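# Pack razor parts into case and latch lid

## Task

Seat the razor handle, the razor head and the blade packet each in its own slot inside the razor case, then push the lid down until it is completely closed and remains latched; at the end the case must lie flat on the table, with neither arm in contact with the case or any of the parts.

## Robot and tools

Robot: two 6-joint arms, left_arm and right_arm, each ending in a two-finger gripper. Per arm the joint order is always waist, shoulder, elbow, wrist pitch, wrist yaw, wrist roll, then the gripper opening. Stated ranges (rad): waist -2.618 to 3.054, shoulder 0.000 to 3.142, elbow 0.000 to 3.142, wrist pitch -1.571 to 1.571, wrist yaw -1.571 to 1.571, wrist roll -2.094 to 2.094. A real end may sit up to 0.059 rad either side of these.

Frame: a single scene frame in metres. Origin is at table-top height, halfway between the arms' nominal bases; +x reaches out over the table, +z is up, and left_arm sits toward +y (arm names do not match image sides). A BASES line, if shown, gives calibrated base places. Each gripper reports end_effector_position (the point between the finger pads, roughly 1 cm short of the tips) and end_effector_quat_wxyz. Fingers point along the gripper's +z and close along its y. Reported hand positions can be off, more so far from the base.

Row format (used by both motion tools): one flat list of 14 numbers, each within [-1, 1], covering both arms even if one is idle: left_arm's 6 joint values then its opening, then right_arm's 6 joint values then its opening. Joint values are offsets, not poses: they are measured from the Joint targets in the latest result, scaled so 1.0 equals 1.202 rad (waist), 1.258 (shoulder), 1.238 (elbow), 2.073 (wrist pitch), 2.022 (wrist yaw and wrist roll). Sending the same offset again moves further. All zeros for an arm re-sends its current targets. The opening is absolute: +1 fully open, -1 closed; a 0 there is a real command (half open), so to leave a gripper alone repeat its current command (see Tool commands).

execute_actions(actions, cameras): actions is a list of actions; each action is a list of 1 to 15 rows, one row per 1/30 s step, and a short action repeats its final row to fill 15 steps. Every row in an action counts from the targets at that action's start, not from the previous row. An action that would push any joint more than 0.059 rad beyond its range is rejected for both arms; a malformed action, or a first action failing that check, rejects the whole call. An empty list just reports state and images.

move(target, speed, blend, opening_speed, blocking, cameras): target is one 14-number row or a list of up to 15 such rows; every row's offsets count from the same starting Joint targets. Joints travel together along planned paths (the hand curves), with no collision avoidance. speed: rad/s for the joint with most distance, 0.01 to 2, default 0.5; one value or one per target. blend: rad, corner rounding between listed targets, default 0. opening_speed: rate of the finger command on the -1..+1 scale per second, at least 0.2; without it the opening is sent at once. Paths take at least 0.5 s; over 10 s they fall short. blocking=false returns early; then call wait or stop before any other motion. The result adds a move: line: done, off_target (a joint at rest over 0.035 rad from target), moving, held or fault, possibly limits=held and each lagging arm's worst joint. Faster moves and targets placed deeper past a contact hit or press harder.

wait(seconds 0 to 10, cameras): lets time pass with commands held; a running move continues. stop(): brakes a running move; it needs room. zoom_image(camera, region): camera is cam_left_wrist or cam_right_wrist; region is [x0, y0, x1, y1] pixels of that camera's latest image, at most 504 by 504. finished_scene(scene): the first call only prompts a check; a second call really ends the scene and cannot be undone.

Cameras: cam_left_wrist and cam_right_wrist, both 896x504, on the wrists; images may lag while the arm moves. Calibration (K, distortion, T_world_to_cam) is given per camera and may be slightly off.

Motion limits: each step, a joint's target may lead its measured angle by at most 0.202 (waist), 0.258 (shoulder), 0.238 (elbow), 0.573 (wrist pitch), 0.522 (wrist yaw and roll) rad, and if targets would put the hand over 100 mm from its measured spot they are pulled back. Large displacements thus take several actions; tiny ones may not start. If a motion stalls, command the remainder from the new Joint targets. To release a push, or if an arm gets dragged, command targets back past the Joint positions.

Result lines: Joint positions and Joint velocities per arm (rad, rad/s, then finger pad gap in m, 0.094 when open); Joint targets (the base for the next offsets); Tool commands; grip_measured (finger opening on the command scale, up to about 1.6 mm wide when empty; under a full squeeze about 3 mm narrower than the part); grip_effort_nm (motor effort, negative closing, with offset and friction, not a pad force); Joint torques (includes arm weight, offsets and noise; joints 1 to 3 wrap at ±28 N m); 'joint sent to its limit'; 'joint command not followed' (the clearance check altered targets; it does not keep the grippers apart). Gripping: the fingers go to the commanded grip_measured value; about 0.11 below the touch reading squeezes at full force (about 50 to 62 N per pad); to let go, command well above grip_measured.

Avoid: dropping parts, releasing a part while it moves, slamming, hard impacts or heavy pressing, any arm-to-arm collision (it can fail the task), and anything leaving the table. Parts may be tugged or nudged briefly. Holding loads, stretching out or pushing at unreachable poses heats motors: MOTOR HOT at 75 °C, an OVER-TEMPERATURE FAULT at 90 °C folds that arm for good, and at 100 °C it goes limp.

Each tool is called after "Emit:" as name([rows], argument=value, ...), one row to a line, values as JSON.

## Session

Emit:
execute_actions(actions=[])

Scene clock: 0.00 s.
left_arm: end_effector_position=(+0.3707, +0.0618, +0.1803) grip_measured=+1.000 grip_effort_nm=n/a end_effector_quat_wxyz=(+0.174, +0.293, +0.865, -0.368) | right_arm: end_effector_position=(+0.3970, -0.2237, +0.2055) grip_measured=+1.000 grip_effort_nm=n/a end_effector_quat_wxyz=(-0.305, +0.668, -0.612, -0.293)
Joint names: [waist, shoulder, elbow, wrist pitch, wrist yaw, wrist roll]
Joint positions: left_arm=[-0.115 1.821 1.376 -0.893 0.812 0.452 0.094] | right_arm=[0.011 1.905 1.74 -1.399 -0.874 -1.626 0.094]
Joint velocities: left_arm=[-0.012 0.012 -0.002 -0.081 -0.022 0.007 0] | right_arm=[-0.002 -0.007 -0.002 0.11 -0.022 -0.066 0]
Joint torques (N m): no reading
Motor temperatures (°C): left_arm=[26 26 30 26 24 24 24] | right_arm=[24 29 27 29 23 24 26]
Heat: left arm: 30 °C; right arm: 29 °C.
Joint targets: left_arm=[-0.114 1.808 1.388 -0.891 0.831 0.462] | right_arm=[0.011 1.884 1.758 -1.396 -0.899 -1.632]
Tool commands: left_gripper/opening=+1.0 right_gripper/opening=+1.0
camera_calibration:
cam_left_wrist: T_world_to_cam=[[-0.661447, -0.529847, 0.530802, 0.183237], [-0.70064, 0.689036, -0.18529, 0.285358], [-0.267566, -0.49446, -0.826993, 0.370434], [0, 0, 0, 1]] pos_world=[0.42025, 0.0836303, 0.261958]
cam_right_wrist: T_world_to_cam=[[0.997103, 0.0666997, 0.0365522, -0.387277], [0.0759045, -0.903215, -0.422423, -0.105849], [0.00483906, 0.423973, -0.905662, 0.369996], [0, 0, 0, 1]] pos_world=[0.392399, -0.226642, 0.304534]

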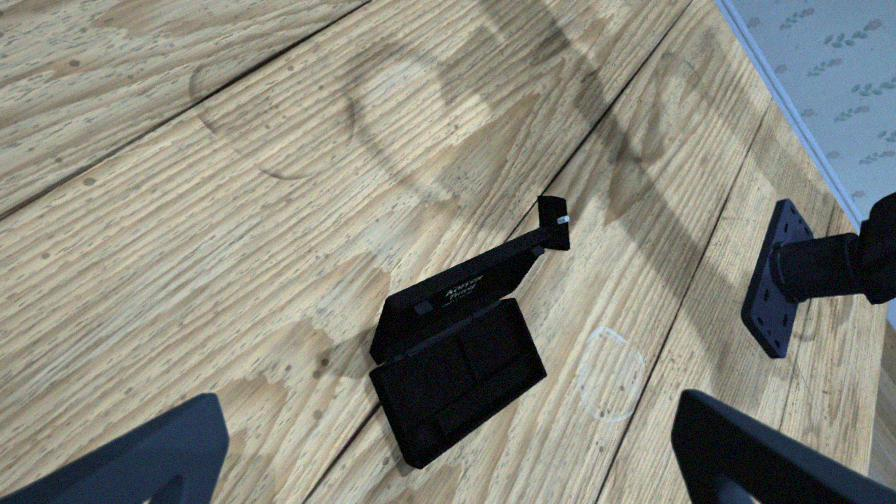

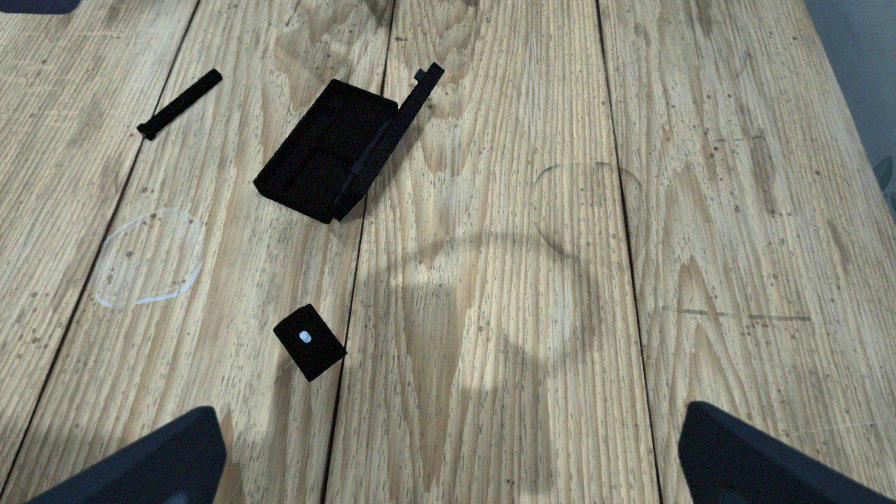

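Emit:
zoom_image(camera="cam_left_wrist", region=[350, 180, 620, 480])

Emit:
zoom_image(camera="cam_right_wrist", region=[120, 50, 460, 400])

Scaled by 1.680 from the camera's 896x504 image, which has a finer 1280x720 frame.

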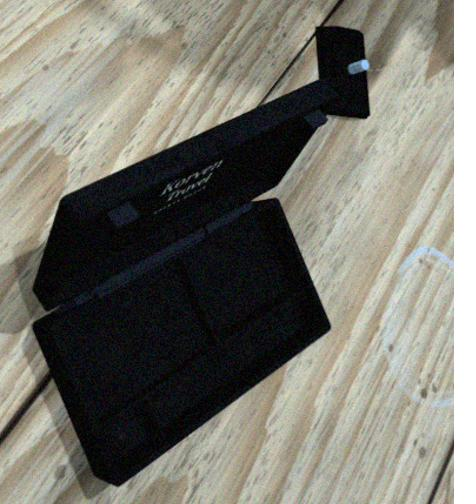

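Scaled by 1.440 from the camera's 896x504 image, which has a finer 1280x720 frame.

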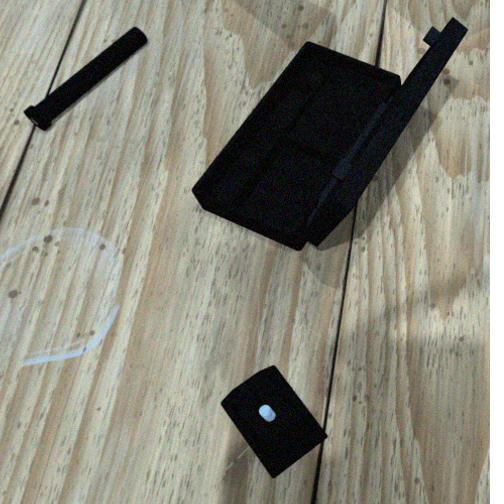

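Emit:
move(target=[0,0,0,0,0,0,1,0,-0.5,-0.0,0,0.43,0.8,1], cameras=["cam_right_wrist"])

Emit:
move(target=[0.35,-0.4,0,0,-0.41,-0.2,1,0,0,0,0,0,0,1], cameras=["cam_left_wrist"])

Scene clock: 30.70 s.
left_arm: end_effector_position=(+0.3707, +0.0618, +0.1803) grip_measured=+1.000 grip_effort_nm=-0.002 end_effector_quat_wxyz=(+0.174, +0.293, +0.865, -0.368) | right_arm: end_effector_position=(+0.3245, -0.3574, +0.3382) grip_measured=+1.000 grip_effort_nm=0.002 end_effector_quat_wxyz=(+0.313, -0.034, +0.949, +0.015)
Joint names: [waist, shoulder, elbow, wrist pitch, wrist yaw, wrist roll]
Joint positions: left_arm=[-0.115 1.821 1.376 -0.893 0.812 0.452 0.094] | right_arm=[0.01 1.275 1.74 -1.399 -0.032 -0.033 0.094]
Joint velocities: left_arm=[0.002 -0.002 0.007 -0.022 -0.051 -0.037 0] | right_arm=[-0.002 0.032 0.017 -0.007 -0.022 -0.007 0]
Joint torques (N m): left_arm=[0.02 -10.67 7.6 0.74 0.5 0.06] | right_arm=[0.05 -3.63 5.79 1.53 0.07 0.08]
Motor temperatures (°C): left_arm=[25 30 31 27 24 24 24] | right_arm=[24 35 28 28 24 24 26]
Heat: left arm: 31 °C; right arm: 35 °C.
Joint targets: left_arm=[-0.114 1.808 1.388 -0.891 0.831 0.462] | right_arm=[0.011 1.255 1.758 -1.396 -0.030 -0.014]
move: done
camera_calibration:
cam_right_wrist: T_world_to_cam=[[0.0716258, -0.997245, -0.0192898, -0.37193], [-0.977531, -0.0663397, -0.200079, 0.400652], [0.198248, 0.0331871, -0.97959, 0.369823], [0, 0, 0, 1]] pos_world=[0.344973, -0.356599, 0.435262]
Images, in order (width x height): cam_right_wrist 896x504.

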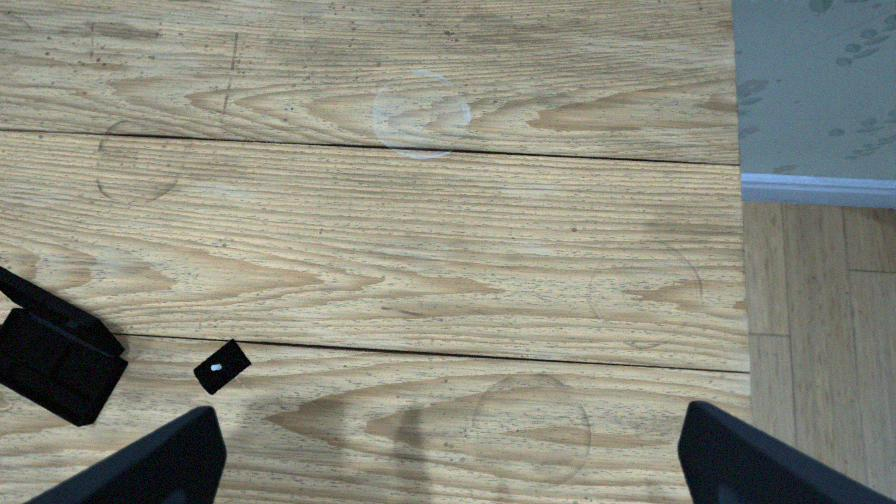

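Scene clock: 33.10 s.
left_arm: end_effector_position=(+0.3516, +0.3427, +0.3065) grip_measured=+1.000 grip_effort_nm=-0.012 end_effector_quat_wxyz=(+0.350, -0.118, +0.927, +0.067) | right_arm: end_effector_position=(+0.3245, -0.3574, +0.3382) grip_measured=+1.000 grip_effort_nm=-0.002 end_effector_quat_wxyz=(+0.313, -0.033, +0.949, +0.015)
Joint names: [waist, shoulder, elbow, wrist pitch, wrist yaw, wrist roll]
Joint positions: left_arm=[0.312 1.322 1.375 -0.895 0.009 0.072 0.094] | right_arm=[0.01 1.275 1.74 -1.399 -0.032 -0.031 0.094]
Joint velocities: left_arm=[-0.002 0.022 -0.012 -0.007 -0.007 -0.095 0] | right_arm=[0.007 -0.002 -0.012 -0.125 0.007 -0.022 0]
Joint torques (N m): left_arm=[0.03 -6.54 8.06 1.75 -0.18 -0.09] | right_arm=[0.05 -3.56 5.81 1.52 0.05 0.08]
Motor temperatures (°C): left_arm=[25 30 31 27 24 24 24] | right_arm=[24 34 28 29 24 24 26]
Heat: left arm: 31 °C; right arm: 34 °C.
Joint targets: left_arm=[0.307 1.304 1.388 -0.891 0.002 0.058] | right_arm=[0.011 1.255 1.758 -1.396 -0.030 -0.014]
move: done
camera_calibration:
cam_left_wrist: T_world_to_cam=[[0.226437, -0.972841, -0.0480263, 0.269505], [-0.94301, -0.206616, -0.260849, 0.517078], [0.243842, 0.104355, -0.964184, 0.265625], [0, 0, 0, 1]] pos_world=[0.361813, 0.341303, 0.403934]
Images, in order (width x height): cam_left_wrist 896x504.

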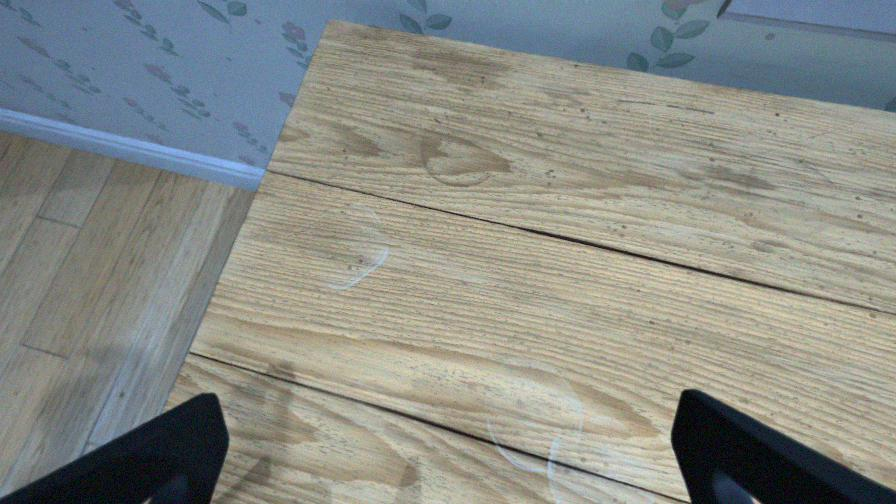

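Emit:
move(target=[-0.8,-0.15,0.25,-0.05,0,0,1,0,0,0,0,0,0,1], cameras=["cam_left_wrist"])

Emit:
zoom_image(camera="cam_left_wrist", region=[200, 0, 700, 504])

Scene clock: 41.67 s.
left_arm: end_effector_position=(+0.2625, +0.0373, +0.4815) grip_measured=+1.000 grip_effort_nm=-0.012 end_effector_quat_wxyz=(+0.530, +0.292, +0.781, -0.158) | right_arm: end_effector_position=(+0.3245, -0.3574, +0.3382) grip_measured=+1.000 grip_effort_nm=-0.007 end_effector_quat_wxyz=(+0.313, -0.033, +0.949, +0.015)
Joint names: [waist, shoulder, elbow, wrist pitch, wrist yaw, wrist roll]
Joint positions: left_arm=[-0.658 1.129 1.662 -0.932 0.004 0.07 0.094] | right_arm=[0.01 1.275 1.74 -1.399 -0.032 -0.031 0.094]
Joint velocities: left_arm=[0.012 -0.012 -0.027 -0.037 -0.051 -0.007 0] | right_arm=[0.007 -0.042 0.012 0.007 0.022 0.051 0]
Joint torques (N m): left_arm=[-0.31 -2.96 8.98 1.46 -0.12 -0.06] | right_arm=[0.05 -3.59 5.83 1.53 0.06 0.07]
Motor temperatures (°C): left_arm=[25 29 31 28 24 24 24] | right_arm=[24 33 29 30 24 24 26]
Heat: left arm: 31 °C; right arm: 33 °C.
Joint targets: left_arm=[-0.655 1.116 1.698 -0.994 0.002 0.058] | right_arm=[0.011 1.255 1.758 -1.396 -0.030 -0.014]
move: off_target (left_arm); left_arm: the wrist pitch is farthest, 0.063 rad from its target
camera_calibration:
cam_left_wrist: T_world_to_cam=[[-0.646321, -0.758219, -0.0858626, 0.240297], [-0.542474, 0.535696, -0.64711, 0.468727], [0.536647, -0.371663, -0.757546, 0.329353], [0, 0, 0, 1]] pos_world=[0.232835, 0.0535106, 0.573451]
Images, in order (width x height): cam_left_wrist 896x504.

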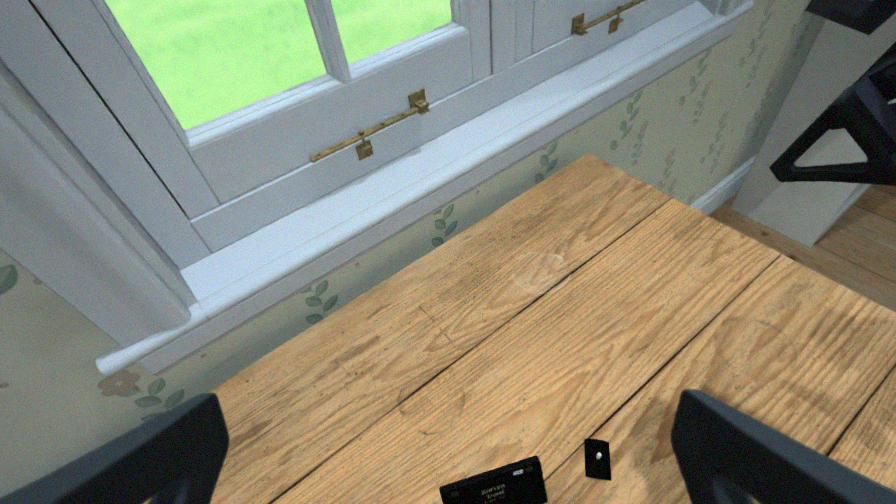

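Scaled by 1.000.

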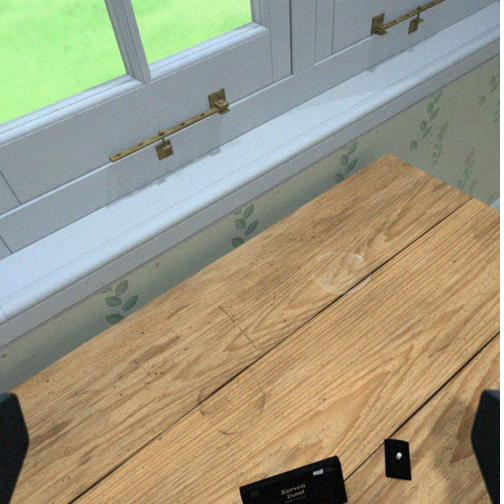

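Look down near the base.

Emit:
move(target=[0,0,0,-0.27,0,0,1,0,0,0,0,0,0,1], cameras=["cam_left_wrist"])

Emit:
zoom_image(camera="cam_left_wrist", region=[250, 0, 750, 504])

Scene clock: 47.97 s.
left_arm: end_effector_position=(+0.1905, +0.0912, +0.3723) grip_measured=+1.000 grip_effort_nm=-0.017 end_effector_quat_wxyz=(+0.281, +0.334, +0.896, -0.085) | right_arm: end_effector_position=(+0.3245, -0.3574, +0.3382) grip_measured=+1.000 grip_effort_nm=-0.007 end_effector_quat_wxyz=(+0.313, -0.033, +0.949, +0.015)
Joint names: [waist, shoulder, elbow, wrist pitch, wrist yaw, wrist roll]
Joint positions: left_arm=[-0.658 1.129 1.662 -1.509 0.004 0.07 0.094] | right_arm=[0.01 1.275 1.74 -1.399 -0.032 -0.031 0.094]
Joint velocities: left_arm=[0.007 -0.007 0.007 -0.066 -0.037 0.007 0] | right_arm=[-0.027 0.002 0.012 0.022 -0.037 -0.022 0]
Joint torques (N m): left_arm=[-0.25 -2.65 8.39 0.99 -0.11 -0.04] | right_arm=[0.03 -3.63 5.83 1.53 0.07 0.08]
Motor temperatures (°C): left_arm=[25 28 31 28 24 24 24] | right_arm=[24 32 29 30 24 24 26]
Heat: left arm: 31 °C; right arm: 32 °C.
Joint targets: left_arm=[-0.655 1.116 1.698 -1.554 0.002 0.058] | right_arm=[0.011 1.255 1.758 -1.396 -0.030 -0.014]
move: off_target (left_arm); left_arm: the wrist pitch is farthest, 0.045 rad from its target
camera_calibration:
cam_left_wrist: T_world_to_cam=[[-0.675617, -0.7363, -0.0374715, 0.210802], [-0.727193, 0.673904, -0.130551, 0.160472], [0.121377, -0.0609536, -0.990733, 0.442836], [0, 0, 0, 1]] pos_world=[0.205366, 0.0740634, 0.467581]
Images, in order (width x height): cam_left_wrist 896x504.

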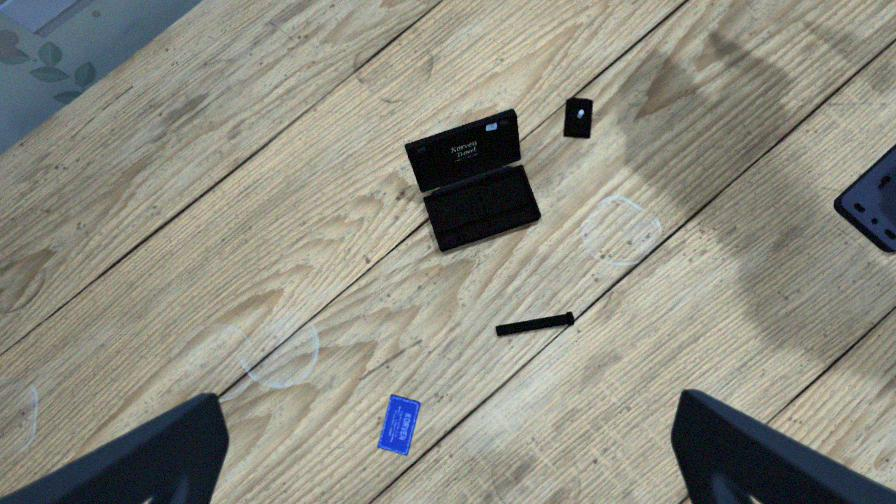

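Scaled by 1.000.

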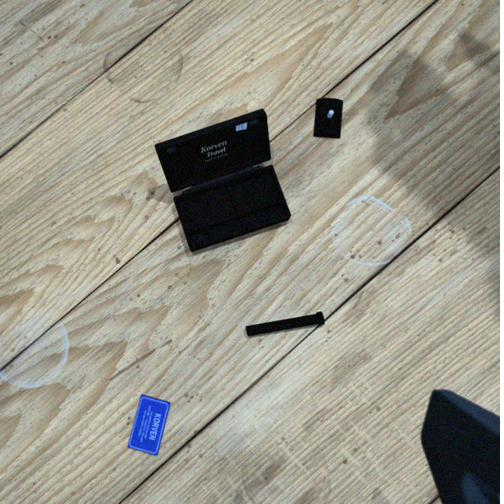

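Emit:
move(target=[-0.082,0.387,-0.203,0.068,0,-0.03,1,0,0,0,0,0,0,1], cameras=["cam_left_wrist"])

Emit:
zoom_image(camera="cam_left_wrist", region=[300, 50, 620, 400])

Scene clock: 100.00 s.
left_arm: end_effector_position=(+0.2145, +0.0432, +0.2003) grip_measured=+1.000 grip_effort_nm=-0.012 end_effector_quat_wxyz=(-0.012, +0.362, +0.932, +0.003) | right_arm: end_effector_position=(+0.3245, -0.3574, +0.3382) grip_measured=+1.000 grip_effort_nm=-0.002 end_effector_quat_wxyz=(+0.313, -0.033, +0.949, +0.015)
Joint names: [waist, shoulder, elbow, wrist pitch, wrist yaw, wrist roll]
Joint positions: left_arm=[-0.745 1.612 1.458 -1.441 0.004 0.01 0.094] | right_arm=[0.01 1.275 1.74 -1.399 -0.032 -0.031 0.094]
Joint velocities: left_arm=[-0.007 -0.027 -0.007 0.022 0.037 0.037 0] | right_arm=[0.002 0.002 0.012 0.022 0.066 0.007 0]
Joint torques (N m): left_arm=[-0.64 -7.97 5.35 0.51 -0.14 -0.04] | right_arm=[0.03 -3.62 5.81 1.52 0.06 0.08]
Motor temperatures (°C): left_arm=[25 26 31 27 24 24 24] | right_arm=[24 29 29 31 24 24 26]
Heat: left arm: 31 °C; right arm: 31 °C.
Joint targets: left_arm=[-0.754 1.603 1.446 -1.413 0.002 -0.003] | right_arm=[0.011 1.255 1.758 -1.396 -0.030 -0.014]
move: done
camera_calibration:
cam_left_wrist: T_world_to_cam=[[-0.698226, -0.715404, 0.0260235, 0.176415], [-0.624374, 0.626359, 0.466723, 0.0481328], [-0.350196, 0.30963, -0.88402, 0.330402], [0, 0, 0, 1]] pos_world=[0.268936, -0.00624288, 0.265027]
Images, in order (width x height): cam_left_wrist 896x504.

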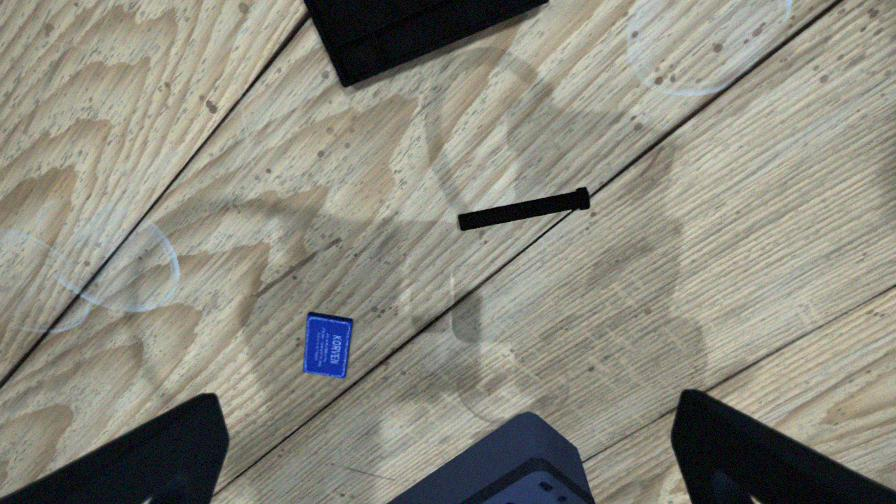

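Scaled by 1.440 from the camera's 896x504 image, which has a finer 1280x720 frame.

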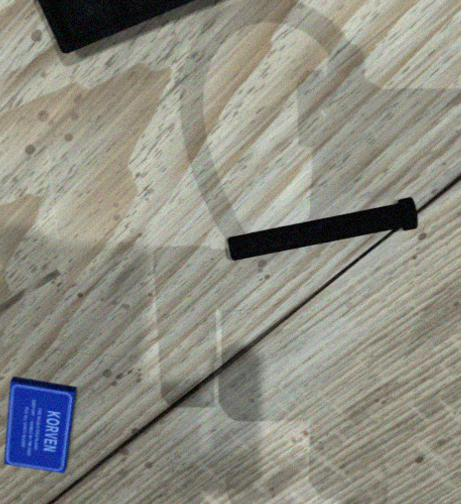

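Emit:
move(target=[0,0,0,0.27,0,0,1,0,0,0,0,0,0,1], cameras=["cam_left_wrist"])

Emit:
zoom_image(camera="cam_left_wrist", region=[300, 100, 600, 400])

Scene clock: 106.67 s.
left_arm: end_effector_position=(+0.3101, -0.0424, +0.2322) grip_measured=+1.000 grip_effort_nm=-0.017 end_effector_quat_wxyz=(+0.237, +0.350, +0.902, -0.091) | right_arm: end_effector_position=(+0.3245, -0.3574, +0.3382) grip_measured=+1.000 grip_effort_nm=-0.012 end_effector_quat_wxyz=(+0.313, -0.033, +0.949, +0.015)
Joint names: [waist, shoulder, elbow, wrist pitch, wrist yaw, wrist roll]
Joint positions: left_arm=[-0.745 1.612 1.458 -0.903 0.004 0.01 0.094] | right_arm=[0.01 1.275 1.74 -1.399 -0.032 -0.031 0.094]
Joint velocities: left_arm=[-0.007 0.007 -0.002 0.022 0.007 -0.066 0] | right_arm=[0.007 0.017 0.007 0.022 -0.007 -0.022 0]
Joint torques (N m): left_arm=[-0.57 -8.91 6.19 1.91 -0.12 -0.04] | right_arm=[0.05 -3.58 5.81 1.52 0.05 0.08]
Motor temperatures (°C): left_arm=[25 26 31 27 24 24 24] | right_arm=[24 29 29 31 24 24 26]
Heat: left arm: 31 °C; right arm: 31 °C.
Joint targets: left_arm=[-0.754 1.603 1.446 -0.853 0.002 -0.003] | right_arm=[0.011 1.255 1.758 -1.396 -0.030 -0.014]
move: off_target (left_arm); left_arm: the wrist pitch is farthest, 0.049 rad from its target
camera_calibration:
cam_left_wrist: T_world_to_cam=[[-0.703592, -0.710604, 0.000072477, 0.189054], [-0.709642, 0.702635, -0.052079, 0.296743], [0.0369566, -0.0366938, -0.998643, 0.310447], [0, 0, 0, 1]] pos_world=[0.332125, -0.0627679, 0.325466]
Images, in order (width x height): cam_left_wrist 896x504.

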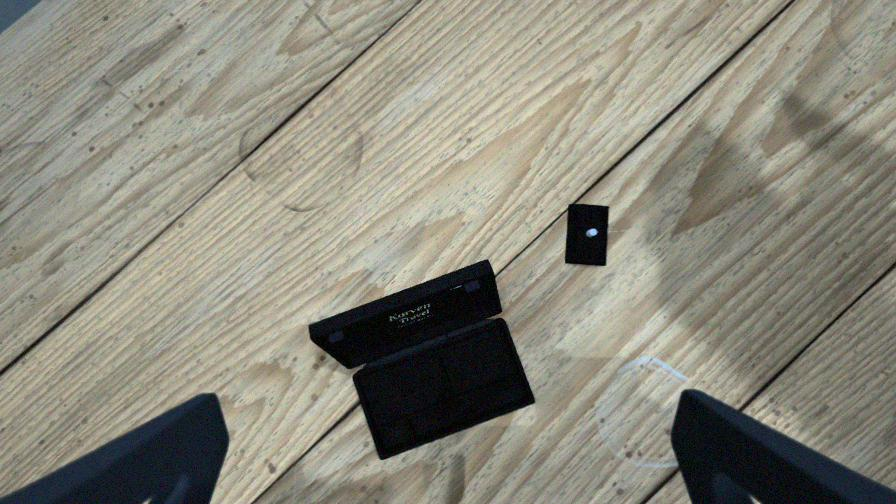

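Scaled by 1.680 from the camera's 896x504 image, which has a finer 1280x720 frame.

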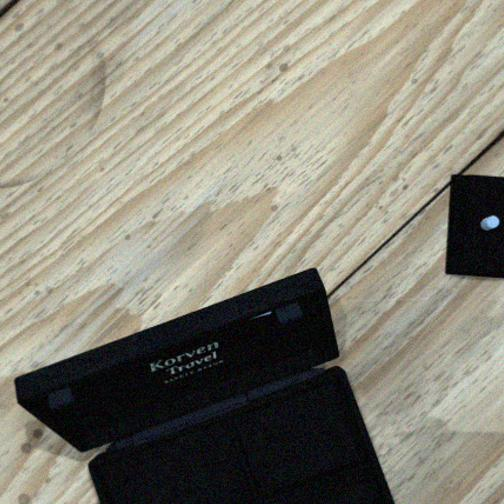

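Emit:
zoom_image(camera="cam_left_wrist", region=[340, 310, 550, 470])

Emit:
zoom_image(camera="cam_left_wrist", region=[540, 180, 640, 290])

Scaled by 2.400 from the camera's 896x504 image, which has a finer 1280x720 frame.

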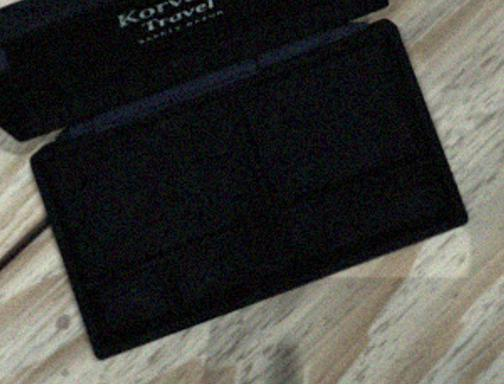

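Scaled by 4.582 from the camera's 896x504 image, which has a finer 1280x720 frame.

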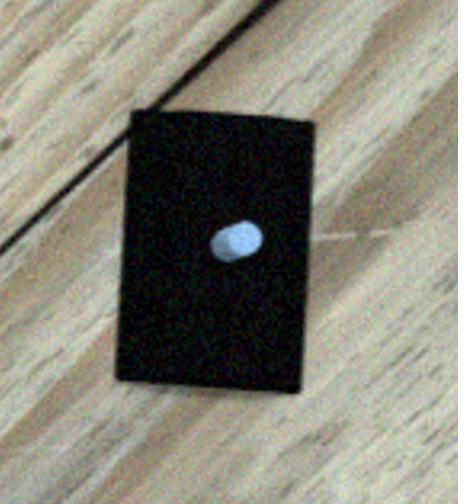

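Emit:
move(target=[0.426,-0.328,-0.594,-0.115,0,0.369,0,0,0,0,0,0,0,1], cameras=["cam_left_wrist"])

Scene clock: 158.03 s.
left_arm: end_effector_position=(+0.1787, +0.1891, +0.1005) grip_measured=+0.001 grip_effort_nm=-0.081 end_effector_quat_wxyz=(+0.004, +0.459, +0.889, +0.001) | right_arm: end_effector_position=(+0.3245, -0.3574, +0.3382) grip_measured=+1.000 grip_effort_nm=-0.002 end_effector_quat_wxyz=(+0.313, -0.033, +0.949, +0.015)
Joint names: [waist, shoulder, elbow, wrist pitch, wrist yaw, wrist roll]
Joint positions: left_arm=[-0.239 1.214 0.726 -1.074 0.001 0.73 0.047] | right_arm=[0.01 1.275 1.74 -1.399 -0.032 -0.031 0.094]
Joint velocities: left_arm=[0.012 -0.022 -0.012 -0.081 0.007 -0.007 0.001] | right_arm=[-0.012 -0.002 0.002 -0.051 -0.037 0.022 0]
Joint torques (N m): left_arm=[0.35 -5.05 5.03 0.08 -0.11 0.13] | right_arm=[0.02 -3.69 5.78 1.53 0.07 0.08]
Motor temperatures (°C): left_arm=[25 28 31 30 24 24 24] | right_arm=[24 29 29 32 24 24 26]
Heat: left arm: 31 °C; right arm: 32 °C.
Joint targets: left_arm=[-0.241 1.190 0.711 -1.092 0.002 0.743] | right_arm=[0.011 1.255 1.758 -1.396 -0.030 -0.014]
move: done
camera_calibration:
cam_left_wrist: T_world_to_cam=[[-0.834404, -0.550934, 0.0155246, 0.25274], [-0.489504, 0.753723, 0.438505, -0.0643419], [-0.253289, 0.358291, -0.898594, 0.159412], [0, 0, 0, 1]] pos_world=[0.219769, 0.130623, 0.167537]
Images, in order (width x height): cam_left_wrist 896x504.

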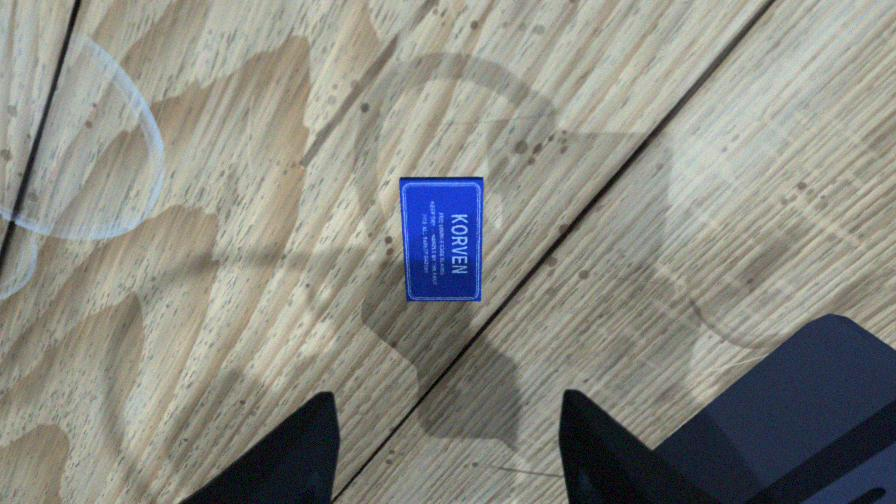

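Emit:
move(target=[-0.0125,0.184,-0.174,0.215,0,-0.007,0,0,0,0,0,0,0,1], speed=0.3, cameras=["cam_left_wrist"])

Scene clock: 173.10 s.
left_arm: end_effector_position=(+0.1788, +0.1882, +0.0189) grip_measured=+0.001 grip_effort_nm=-0.081 end_effector_quat_wxyz=(-0.006, +0.461, +0.887, -0.002) | right_arm: end_effector_position=(+0.3245, -0.3574, +0.3382) grip_measured=+1.000 grip_effort_nm=-0.002 end_effector_quat_wxyz=(+0.313, -0.033, +0.949, +0.015)
Joint names: [waist, shoulder, elbow, wrist pitch, wrist yaw, wrist roll]
Joint positions: left_arm=[-0.244 1.421 0.508 -0.671 0.001 0.73 0.047] | right_arm=[0.01 1.275 1.74 -1.399 -0.032 -0.031 0.094]
Joint velocities: left_arm=[0.002 0.002 0.002 -0.051 0.022 0.007 0] | right_arm=[-0.002 -0.002 -0.017 0.066 -0.022 -0.007 0]
Joint torques (N m): left_arm=[-0.61 -4.03 4.27 0.5 -0.11 -0.04] | right_arm=[0.03 -3.63 5.81 1.52 0.06 0.07]
Motor temperatures (°C): left_arm=[25 27 30 28 24 24 24] | right_arm=[24 29 29 32 23 24 26]
Heat: left arm: 30 °C; right arm: 32 °C.
Joint targets: left_arm=[-0.256 1.421 0.496 -0.646 0.002 0.729] | right_arm=[0.011 1.255 1.758 -1.396 -0.030 -0.014]
move: done
camera_calibration:
cam_left_wrist: T_world_to_cam=[[-0.836451, -0.5472, 0.03037, 0.252999], [-0.476713, 0.753804, 0.452243, -0.0304366], [-0.27036, 0.363801, -0.891378, 0.0882798], [0, 0, 0, 1]] pos_world=[0.220979, 0.129268, 0.0847718]
Images, in order (width x height): cam_left_wrist 896x504.

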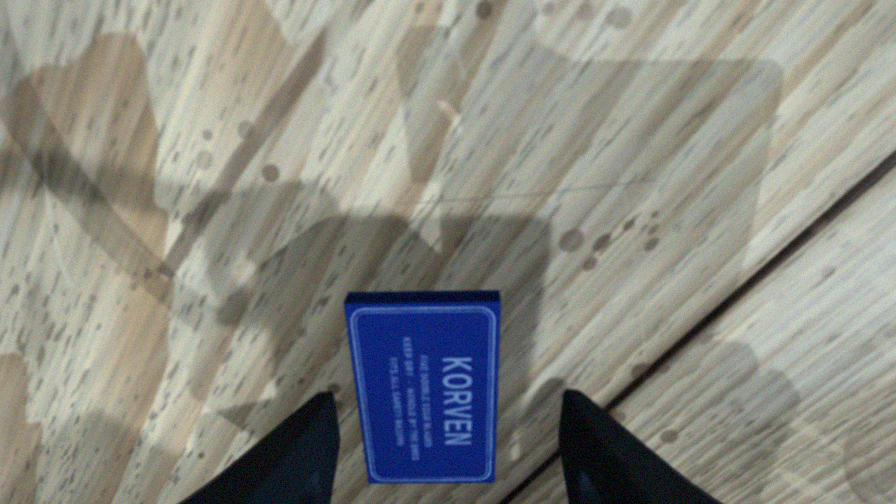

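Emit:
move(target=[0.01,0.025,0.011,0.012,0,0,0,0,0,0,0,0,0,1], cameras=[])

Emit:
move(target=[0,0,0,0,0,0,-0.5,0,0,0,0,0,0,1], opening_speed=0.5, cameras=["cam_left_wrist"])

Scene clock: 185.47 s.
left_arm: end_effector_position=(+0.1806, +0.1878, +0.0143) grip_measured=+0.001 grip_effort_nm=-0.076 end_effector_quat_wxyz=(-0.008, +0.461, +0.887, -0.003) | right_arm: end_effector_position=(+0.3245, -0.3574, +0.3382) grip_measured=+1.000 grip_effort_nm=-0.002 end_effector_quat_wxyz=(+0.313, -0.033, +0.949, +0.015)
Joint names: [waist, shoulder, elbow, wrist pitch, wrist yaw, wrist roll]
Joint positions: left_arm=[-0.244 1.45 0.508 -0.646 0.001 0.73 0.047] | right_arm=[0.01 1.275 1.74 -1.399 -0.032 -0.031 0.094]
Joint velocities: left_arm=[-0.032 0.012 -0.007 0.022 -0.007 -0.022 0] | right_arm=[-0.007 0.007 -0.007 0.037 0.037 -0.007 0]
Joint torques (N m): left_arm=[0.46 -4.05 5.16 0.5 -0.08 -0.04] | right_arm=[0.01 -3.62 5.81 1.51 0.08 0.08]
Motor temperatures (°C): left_arm=[25 26 30 28 24 24 24] | right_arm=[24 28 29 32 23 24 25]
Heat: left arm: 30 °C; right arm: 32 °C.
Joint targets: left_arm=[-0.244 1.453 0.509 -0.621 0.002 0.729] | right_arm=[0.011 1.255 1.758 -1.396 -0.030 -0.014]
move: done
No camera images: "cameras" was empty.

Scene clock: 186.77 s.
left_arm: end_effector_position=(+0.1810, +0.1877, +0.0143) grip_measured=-0.455 grip_effort_nm=-0.969 end_effector_quat_wxyz=(-0.008, +0.462, +0.887, -0.002) | right_arm: end_effector_position=(+0.3245, -0.3574, +0.3382) grip_measured=+1.000 grip_effort_nm=0.002 end_effector_quat_wxyz=(+0.313, -0.033, +0.949, +0.015)
Joint names: [waist, shoulder, elbow, wrist pitch, wrist yaw, wrist roll]
Joint positions: left_arm=[-0.244 1.45 0.508 -0.645 0.001 0.731 0.026] | right_arm=[0.01 1.275 1.74 -1.399 -0.032 -0.031 0.094]
Joint velocities: left_arm=[-0.007 -0.002 0.002 0.051 -0.022 -0.051 -0.001] | right_arm=[-0.017 0.002 -0.007 -0.022 -0.022 -0.051 0]
Joint torques (N m): left_arm=[0.43 -4.11 5.18 0.46 -0.09 -0.06] | right_arm=[0.01 -3.64 5.76 1.52 0.07 0.09]
Motor temperatures (°C): left_arm=[25 26 30 28 24 24 24] | right_arm=[24 28 29 32 23 24 25]
Heat: left arm: 30 °C; right arm: 32 °C.
Joint targets: left_arm=[-0.244 1.453 0.509 -0.621 0.002 0.729] | right_arm=[0.011 1.255 1.758 -1.396 -0.030 -0.014]
move: done
camera_calibration:
cam_left_wrist: T_world_to_cam=[[-0.837195, -0.545938, 0.0325062, 0.254526], [-0.474201, 0.754229, 0.454173, -0.0275073], [-0.272467, 0.364816, -0.890321, 0.0850857], [0, 0, 0, 1]] pos_world=[0.223227, 0.128662, 0.0799729]
Images, in order (width x height): cam_left_wrist 896x504.

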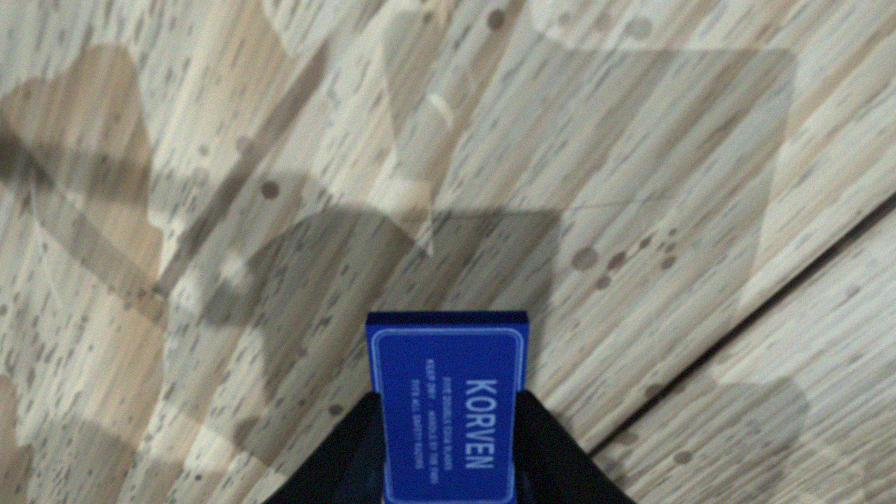

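Emit:
move([
  [0,-0.2,0,0,0,0,-0.55,0,0,0,0,0,0,1],
  [-0.344,0.416,0.754,-0.201,0,0.306,-0.55,0,0,0,0,0,0,1],
], speed=0.5, blend=0.1, cameras=["cam_left_wrist"])

Emit:
zoom_image(camera="cam_left_wrist", region=[250, 150, 650, 504])

Scene clock: 222.33 s.
left_arm: end_effector_position=(+0.2939, +0.0111, +0.0787) grip_measured=-0.461 grip_effort_nm=-1.038 end_effector_quat_wxyz=(-0.005, +0.839, +0.544, -0.002) | right_arm: end_effector_position=(+0.3245, -0.3574, +0.3382) grip_measured=+1.000 grip_effort_nm=-0.002 end_effector_quat_wxyz=(+0.313, -0.033, +0.949, +0.015)
Joint names: [waist, shoulder, elbow, wrist pitch, wrist yaw, wrist roll]
Joint positions: left_arm=[-0.665 1.965 1.402 -1.019 0.001 1.34 0.025] | right_arm=[0.01 1.275 1.74 -1.399 -0.032 -0.031 0.094]
Joint velocities: left_arm=[-0.007 -0.007 0.002 -0.007 0.037 -0.022 0.001] | right_arm=[-0.012 -0.012 0.002 0.051 -0.11 0.007 0]
Joint torques (N m): left_arm=[-0.01 -9.62 9.48 -0.01 -0.09 0.1] | right_arm=[-0.01 -3.6 5.83 1.52 0.06 0.08]
Motor temperatures (°C): left_arm=[25 26 31 28 24 24 25] | right_arm=[24 28 29 32 23 24 25]
Heat: left arm: 31 °C; right arm: 32 °C.
Joint targets: left_arm=[-0.658 1.976 1.443 -1.038 0.002 1.348] | right_arm=[0.011 1.255 1.758 -1.396 -0.030 -0.014]
move: off_target (left_arm); left_arm: the elbow is farthest, 0.040 rad from its target
camera_calibration:
cam_left_wrist: T_world_to_cam=[[-0.898573, 0.437654, 0.0320353, 0.257734], [0.404767, 0.798424, 0.445739, -0.128134], [0.169502, 0.413496, -0.89459, 0.107601], [0, 0, 0, 1]] pos_world=[0.265218, -0.0549859, 0.145116]
Images, in order (width x height): cam_left_wrist 896x504.

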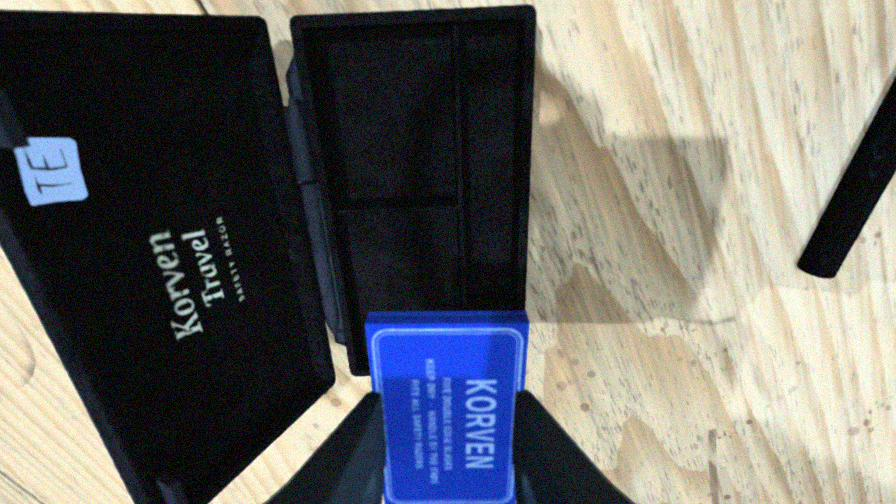

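Scaled by 1.260 from the camera's 896x504 image, which has a finer 1280x720 frame.

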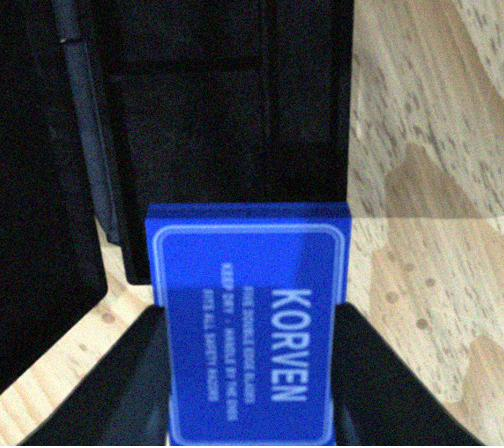

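Emit:
move(target=[0,0.0556,-0.007,0.05,0,0,-0.55,0,0,0,0,0,0,1], speed=0.3, cameras=["cam_left_wrist"])

Scene clock: 250.57 s.
left_arm: end_effector_position=(+0.3012, +0.0055, +0.0543) grip_measured=-0.461 grip_effort_nm=-1.033 end_effector_quat_wxyz=(-0.008, +0.839, +0.544, -0.003) | right_arm: end_effector_position=(+0.3245, -0.3574, +0.3382) grip_measured=+1.000 grip_effort_nm=-0.002 end_effector_quat_wxyz=(+0.313, -0.033, +0.949, +0.015)
Joint names: [waist, shoulder, elbow, wrist pitch, wrist yaw, wrist roll]
Joint positions: left_arm=[-0.665 2.036 1.402 -0.955 0.001 1.34 0.025] | right_arm=[0.01 1.275 1.74 -1.399 -0.032 -0.031 0.094]
Joint velocities: left_arm=[-0.002 -0.012 -0.007 -0.037 -0.066 0.037 0.001] | right_arm=[-0.002 -0.022 0.002 -0.051 0.022 -0.037 0]
Joint torques (N m): left_arm=[0.03 -10.24 8.65 0.4 -0.08 0.11] | right_arm=[0.05 -3.62 5.82 1.51 0.06 0.07]
Motor temperatures (°C): left_arm=[25 29 32 27 24 24 25] | right_arm=[24 28 29 32 23 24 25]
Heat: left arm: 32 °C; right arm: 32 °C.
Joint targets: left_arm=[-0.658 2.046 1.434 -0.934 0.002 1.348] | right_arm=[0.011 1.255 1.758 -1.396 -0.030 -0.014]
move: done
camera_calibration:
cam_left_wrist: T_world_to_cam=[[-0.898402, 0.437524, 0.038049, 0.267129], [0.406947, 0.796767, 0.446718, -0.11648], [0.165134, 0.416816, -0.893865, 0.0880853], [0, 0, 0, 1]] pos_world=[0.272844, -0.0607836, 0.120606]
Images, in order (width x height): cam_left_wrist 896x504.

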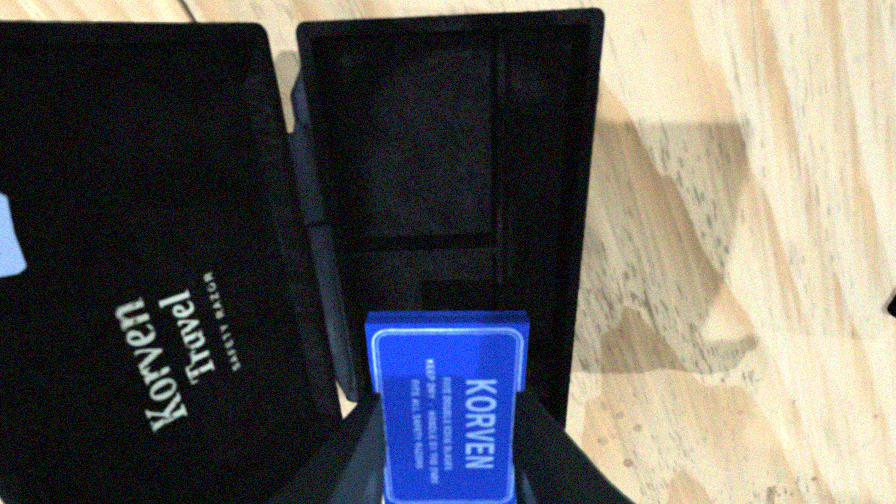

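Emit:
move(target=[0.003,0.0485,-0.0195,0.045,0,0,-0.55,0,0,0,0,0,0,1], speed=0.2, cameras=["cam_left_wrist"])

Emit:
zoom_image(camera="cam_left_wrist", region=[250, 250, 650, 504])

Scene clock: 274.87 s.
left_arm: end_effector_position=(+0.3122, -0.0028, +0.0342) grip_measured=-0.461 grip_effort_nm=-1.038 end_effector_quat_wxyz=(+0.004, +0.838, +0.546, +0.001) | right_arm: end_effector_position=(+0.3245, -0.3574, +0.3382) grip_measured=+1.000 grip_effort_nm=-0.007 end_effector_quat_wxyz=(+0.313, -0.033, +0.949, +0.015)
Joint names: [waist, shoulder, elbow, wrist pitch, wrist yaw, wrist roll]
Joint positions: left_arm=[-0.665 2.093 1.402 -0.872 0.001 1.336 0.025] | right_arm=[0.01 1.275 1.74 -1.399 -0.032 -0.031 0.094]
Joint velocities: left_arm=[0.017 -0.012 -0.012 -0.007 0.051 0.022 0] | right_arm=[0.022 0.007 0.022 -0.037 0.022 -0.022 0]
Joint torques (N m): left_arm=[0.31 -10.35 6.38 0.61 -0.1 0.11] | right_arm=[-0.01 -3.6 5.79 1.51 0.06 0.08]
Motor temperatures (°C): left_arm=[25 28 32 27 24 24 25] | right_arm=[24 28 29 32 23 24 25]
Heat: left arm: 32 °C; right arm: 32 °C.
Joint targets: left_arm=[-0.654 2.107 1.410 -0.841 0.002 1.348] | right_arm=[0.011 1.255 1.758 -1.396 -0.030 -0.014]
move: done
camera_calibration:
cam_left_wrist: T_world_to_cam=[[-0.900931, 0.433782, 0.0124956, 0.283094], [0.394026, 0.805618, 0.442405, -0.101067], [0.181841, 0.4035, -0.896728, 0.0665521], [0, 0, 0, 1]] pos_world=[0.282769, -0.0682333, 0.100854]
Images, in order (width x height): cam_left_wrist 896x504.

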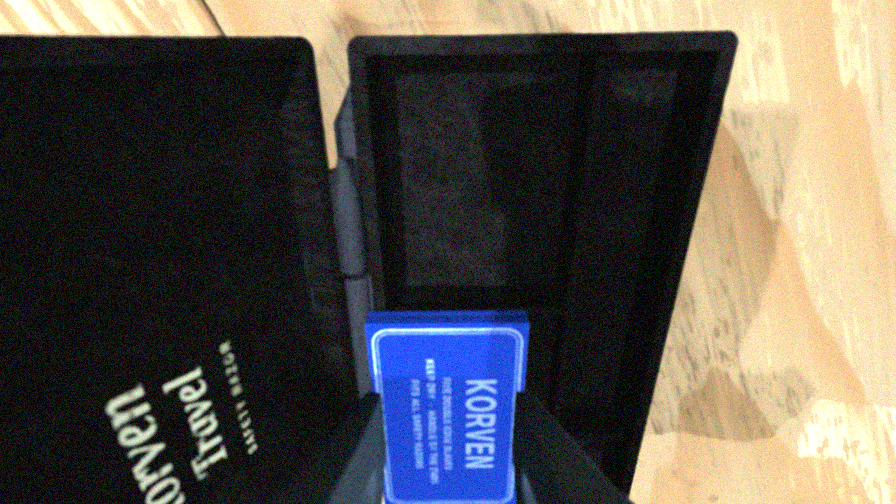

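Scaled by 1.260 from the camera's 896x504 image, which has a finer 1280x720 frame.

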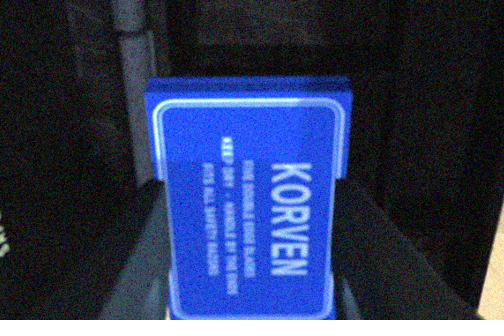

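Emit:
move(target=[0.005,-0.007,-0.036,0.015,0,0,-0.55,0,0,0,0,0,0,1], speed=0.2, cameras=["cam_left_wrist"])

Emit:
zoom_image(camera="cam_left_wrist", region=[250, 250, 650, 504])

Scene clock: 291.27 s.
left_arm: end_effector_position=(+0.3145, -0.0038, +0.0321) grip_measured=-0.461 grip_effort_nm=-1.033 end_effector_quat_wxyz=(+0.011, +0.840, +0.542, +0.003) | right_arm: end_effector_position=(+0.3245, -0.3574, +0.3382) grip_measured=+1.000 grip_effort_nm=-0.002 end_effector_quat_wxyz=(+0.313, -0.033, +0.949, +0.015)
Joint names: [waist, shoulder, elbow, wrist pitch, wrist yaw, wrist roll]
Joint positions: left_arm=[-0.664 2.093 1.393 -0.849 0.001 1.348 0.025] | right_arm=[0.01 1.275 1.74 -1.399 -0.032 -0.031 0.094]
Joint velocities: left_arm=[0.002 0.007 0.002 -0.095 0.066 -0.051 0.001] | right_arm=[-0.007 -0.007 0.002 0.022 -0.007 0.007 0]
Joint torques (N m): left_arm=[0.69 -11.14 3.54 0.74 -0.05 0.1] | right_arm=[0.02 -3.62 5.76 1.51 0.06 0.07]
Motor temperatures (°C): left_arm=[25 29 31 27 24 24 26] | right_arm=[24 28 29 32 23 24 25]
Heat: left arm: 31 °C; right arm: 32 °C.
Joint targets: left_arm=[-0.648 2.098 1.365 -0.810 0.002 1.348] | right_arm=[0.011 1.255 1.758 -1.396 -0.030 -0.014]
move: off_target (left_arm); left_arm: the wrist pitch is farthest, 0.039 rad from its target
camera_calibration:
cam_left_wrist: T_world_to_cam=[[-0.896285, 0.443476, -0.0010963, 0.284611], [0.397764, 0.804987, 0.440205, -0.101372], [0.196103, 0.394113, -0.897897, 0.0602301], [0, 0, 0, 1]] pos_world=[0.283604, -0.068353, 0.0990168]
Images, in order (width x height): cam_left_wrist 896x504.

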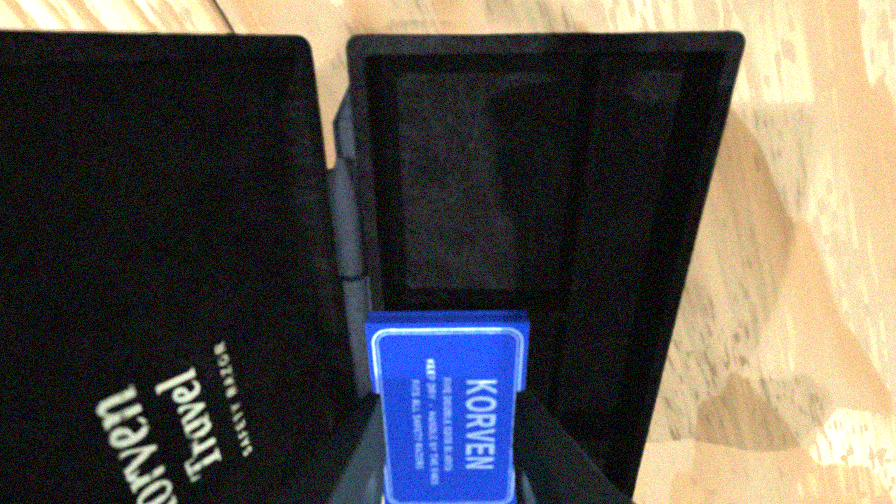

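Scaled by 1.260 from the camera's 896x504 image, which has a finer 1280x720 frame.

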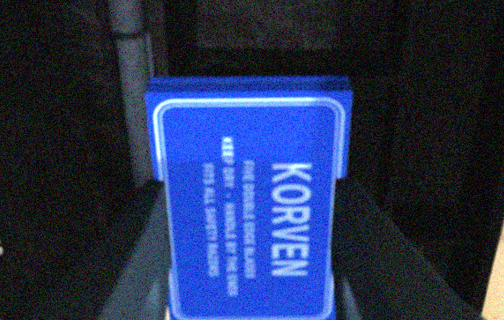

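Emit:
move([
  [0,-0.06,-0.0,-0.06,0,0,-0.55,0,0,0,0,0,0,1],
  [0,0.002,0.01,-0.034,0,0,-0.55,0,0,0,0,0,0,1],
], speed=0.2, cameras=["cam_left_wrist"])

Emit:
zoom_image(camera="cam_left_wrist", region=[250, 250, 650, 504])

Scene clock: 302.50 s.
left_arm: end_effector_position=(+0.3015, +0.0074, +0.0302) grip_measured=-0.461 grip_effort_nm=-1.033 end_effector_quat_wxyz=(-0.018, +0.840, +0.543, -0.007) | right_arm: end_effector_position=(+0.3245, -0.3574, +0.3382) grip_measured=+1.000 grip_effort_nm=-0.002 end_effector_quat_wxyz=(+0.313, -0.033, +0.949, +0.015)
Joint names: [waist, shoulder, elbow, wrist pitch, wrist yaw, wrist roll]
Joint positions: left_arm=[-0.661 2.089 1.379 -0.9 0.001 1.348 0.025] | right_arm=[0.01 1.275 1.74 -1.399 -0.032 -0.031 0.094]
Joint velocities: left_arm=[-0.012 -0.012 0.007 -0.037 0.037 0.007 -0.001] | right_arm=[-0.002 -0.027 -0.002 0.022 0.022 0.037 0]
Joint torques (N m): left_arm=[0.39 -10.41 5.55 0.33 -0.09 0.1] | right_arm=[0.05 -3.6 5.82 1.51 0.07 0.09]
Motor temperatures (°C): left_arm=[25 29 30 27 24 24 26] | right_arm=[24 28 29 32 23 24 25]
Heat: left arm: 30 °C; right arm: 32 °C.
Joint targets: left_arm=[-0.648 2.101 1.378 -0.880 0.002 1.348] | right_arm=[0.011 1.255 1.758 -1.396 -0.030 -0.014]
move: done
camera_calibration:
cam_left_wrist: T_world_to_cam=[[-0.896219, 0.439653, 0.0591343, 0.266141], [0.417111, 0.789774, 0.449751, -0.110446], [0.151032, 0.427741, -0.891194, 0.0697849], [0, 0, 0, 1]] pos_world=[0.274049, -0.059632, 0.0961271]
Images, in order (width x height): cam_left_wrist 896x504.

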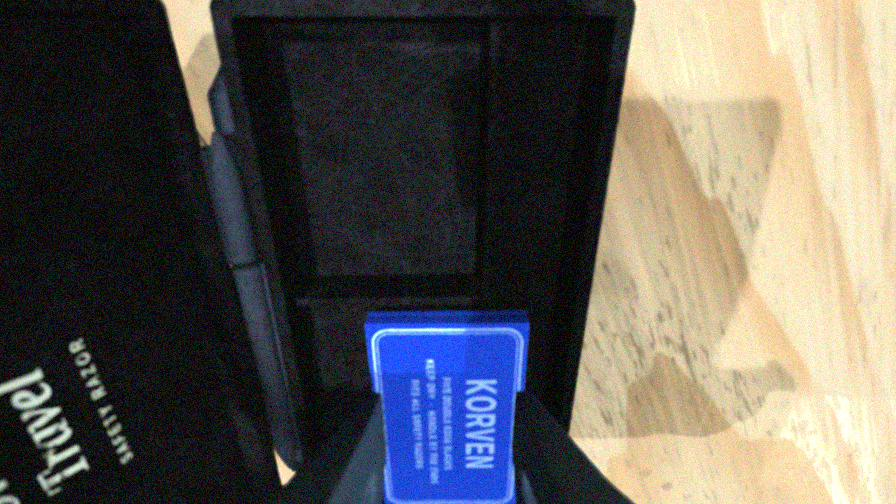

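Scaled by 1.260 from the camera's 896x504 image, which has a finer 1280x720 frame.

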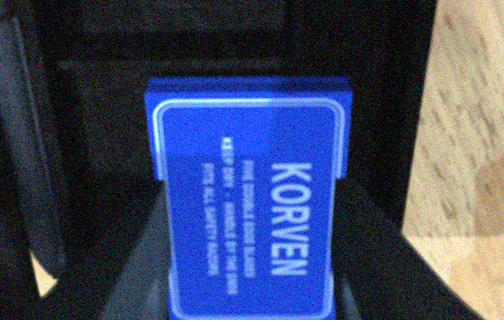

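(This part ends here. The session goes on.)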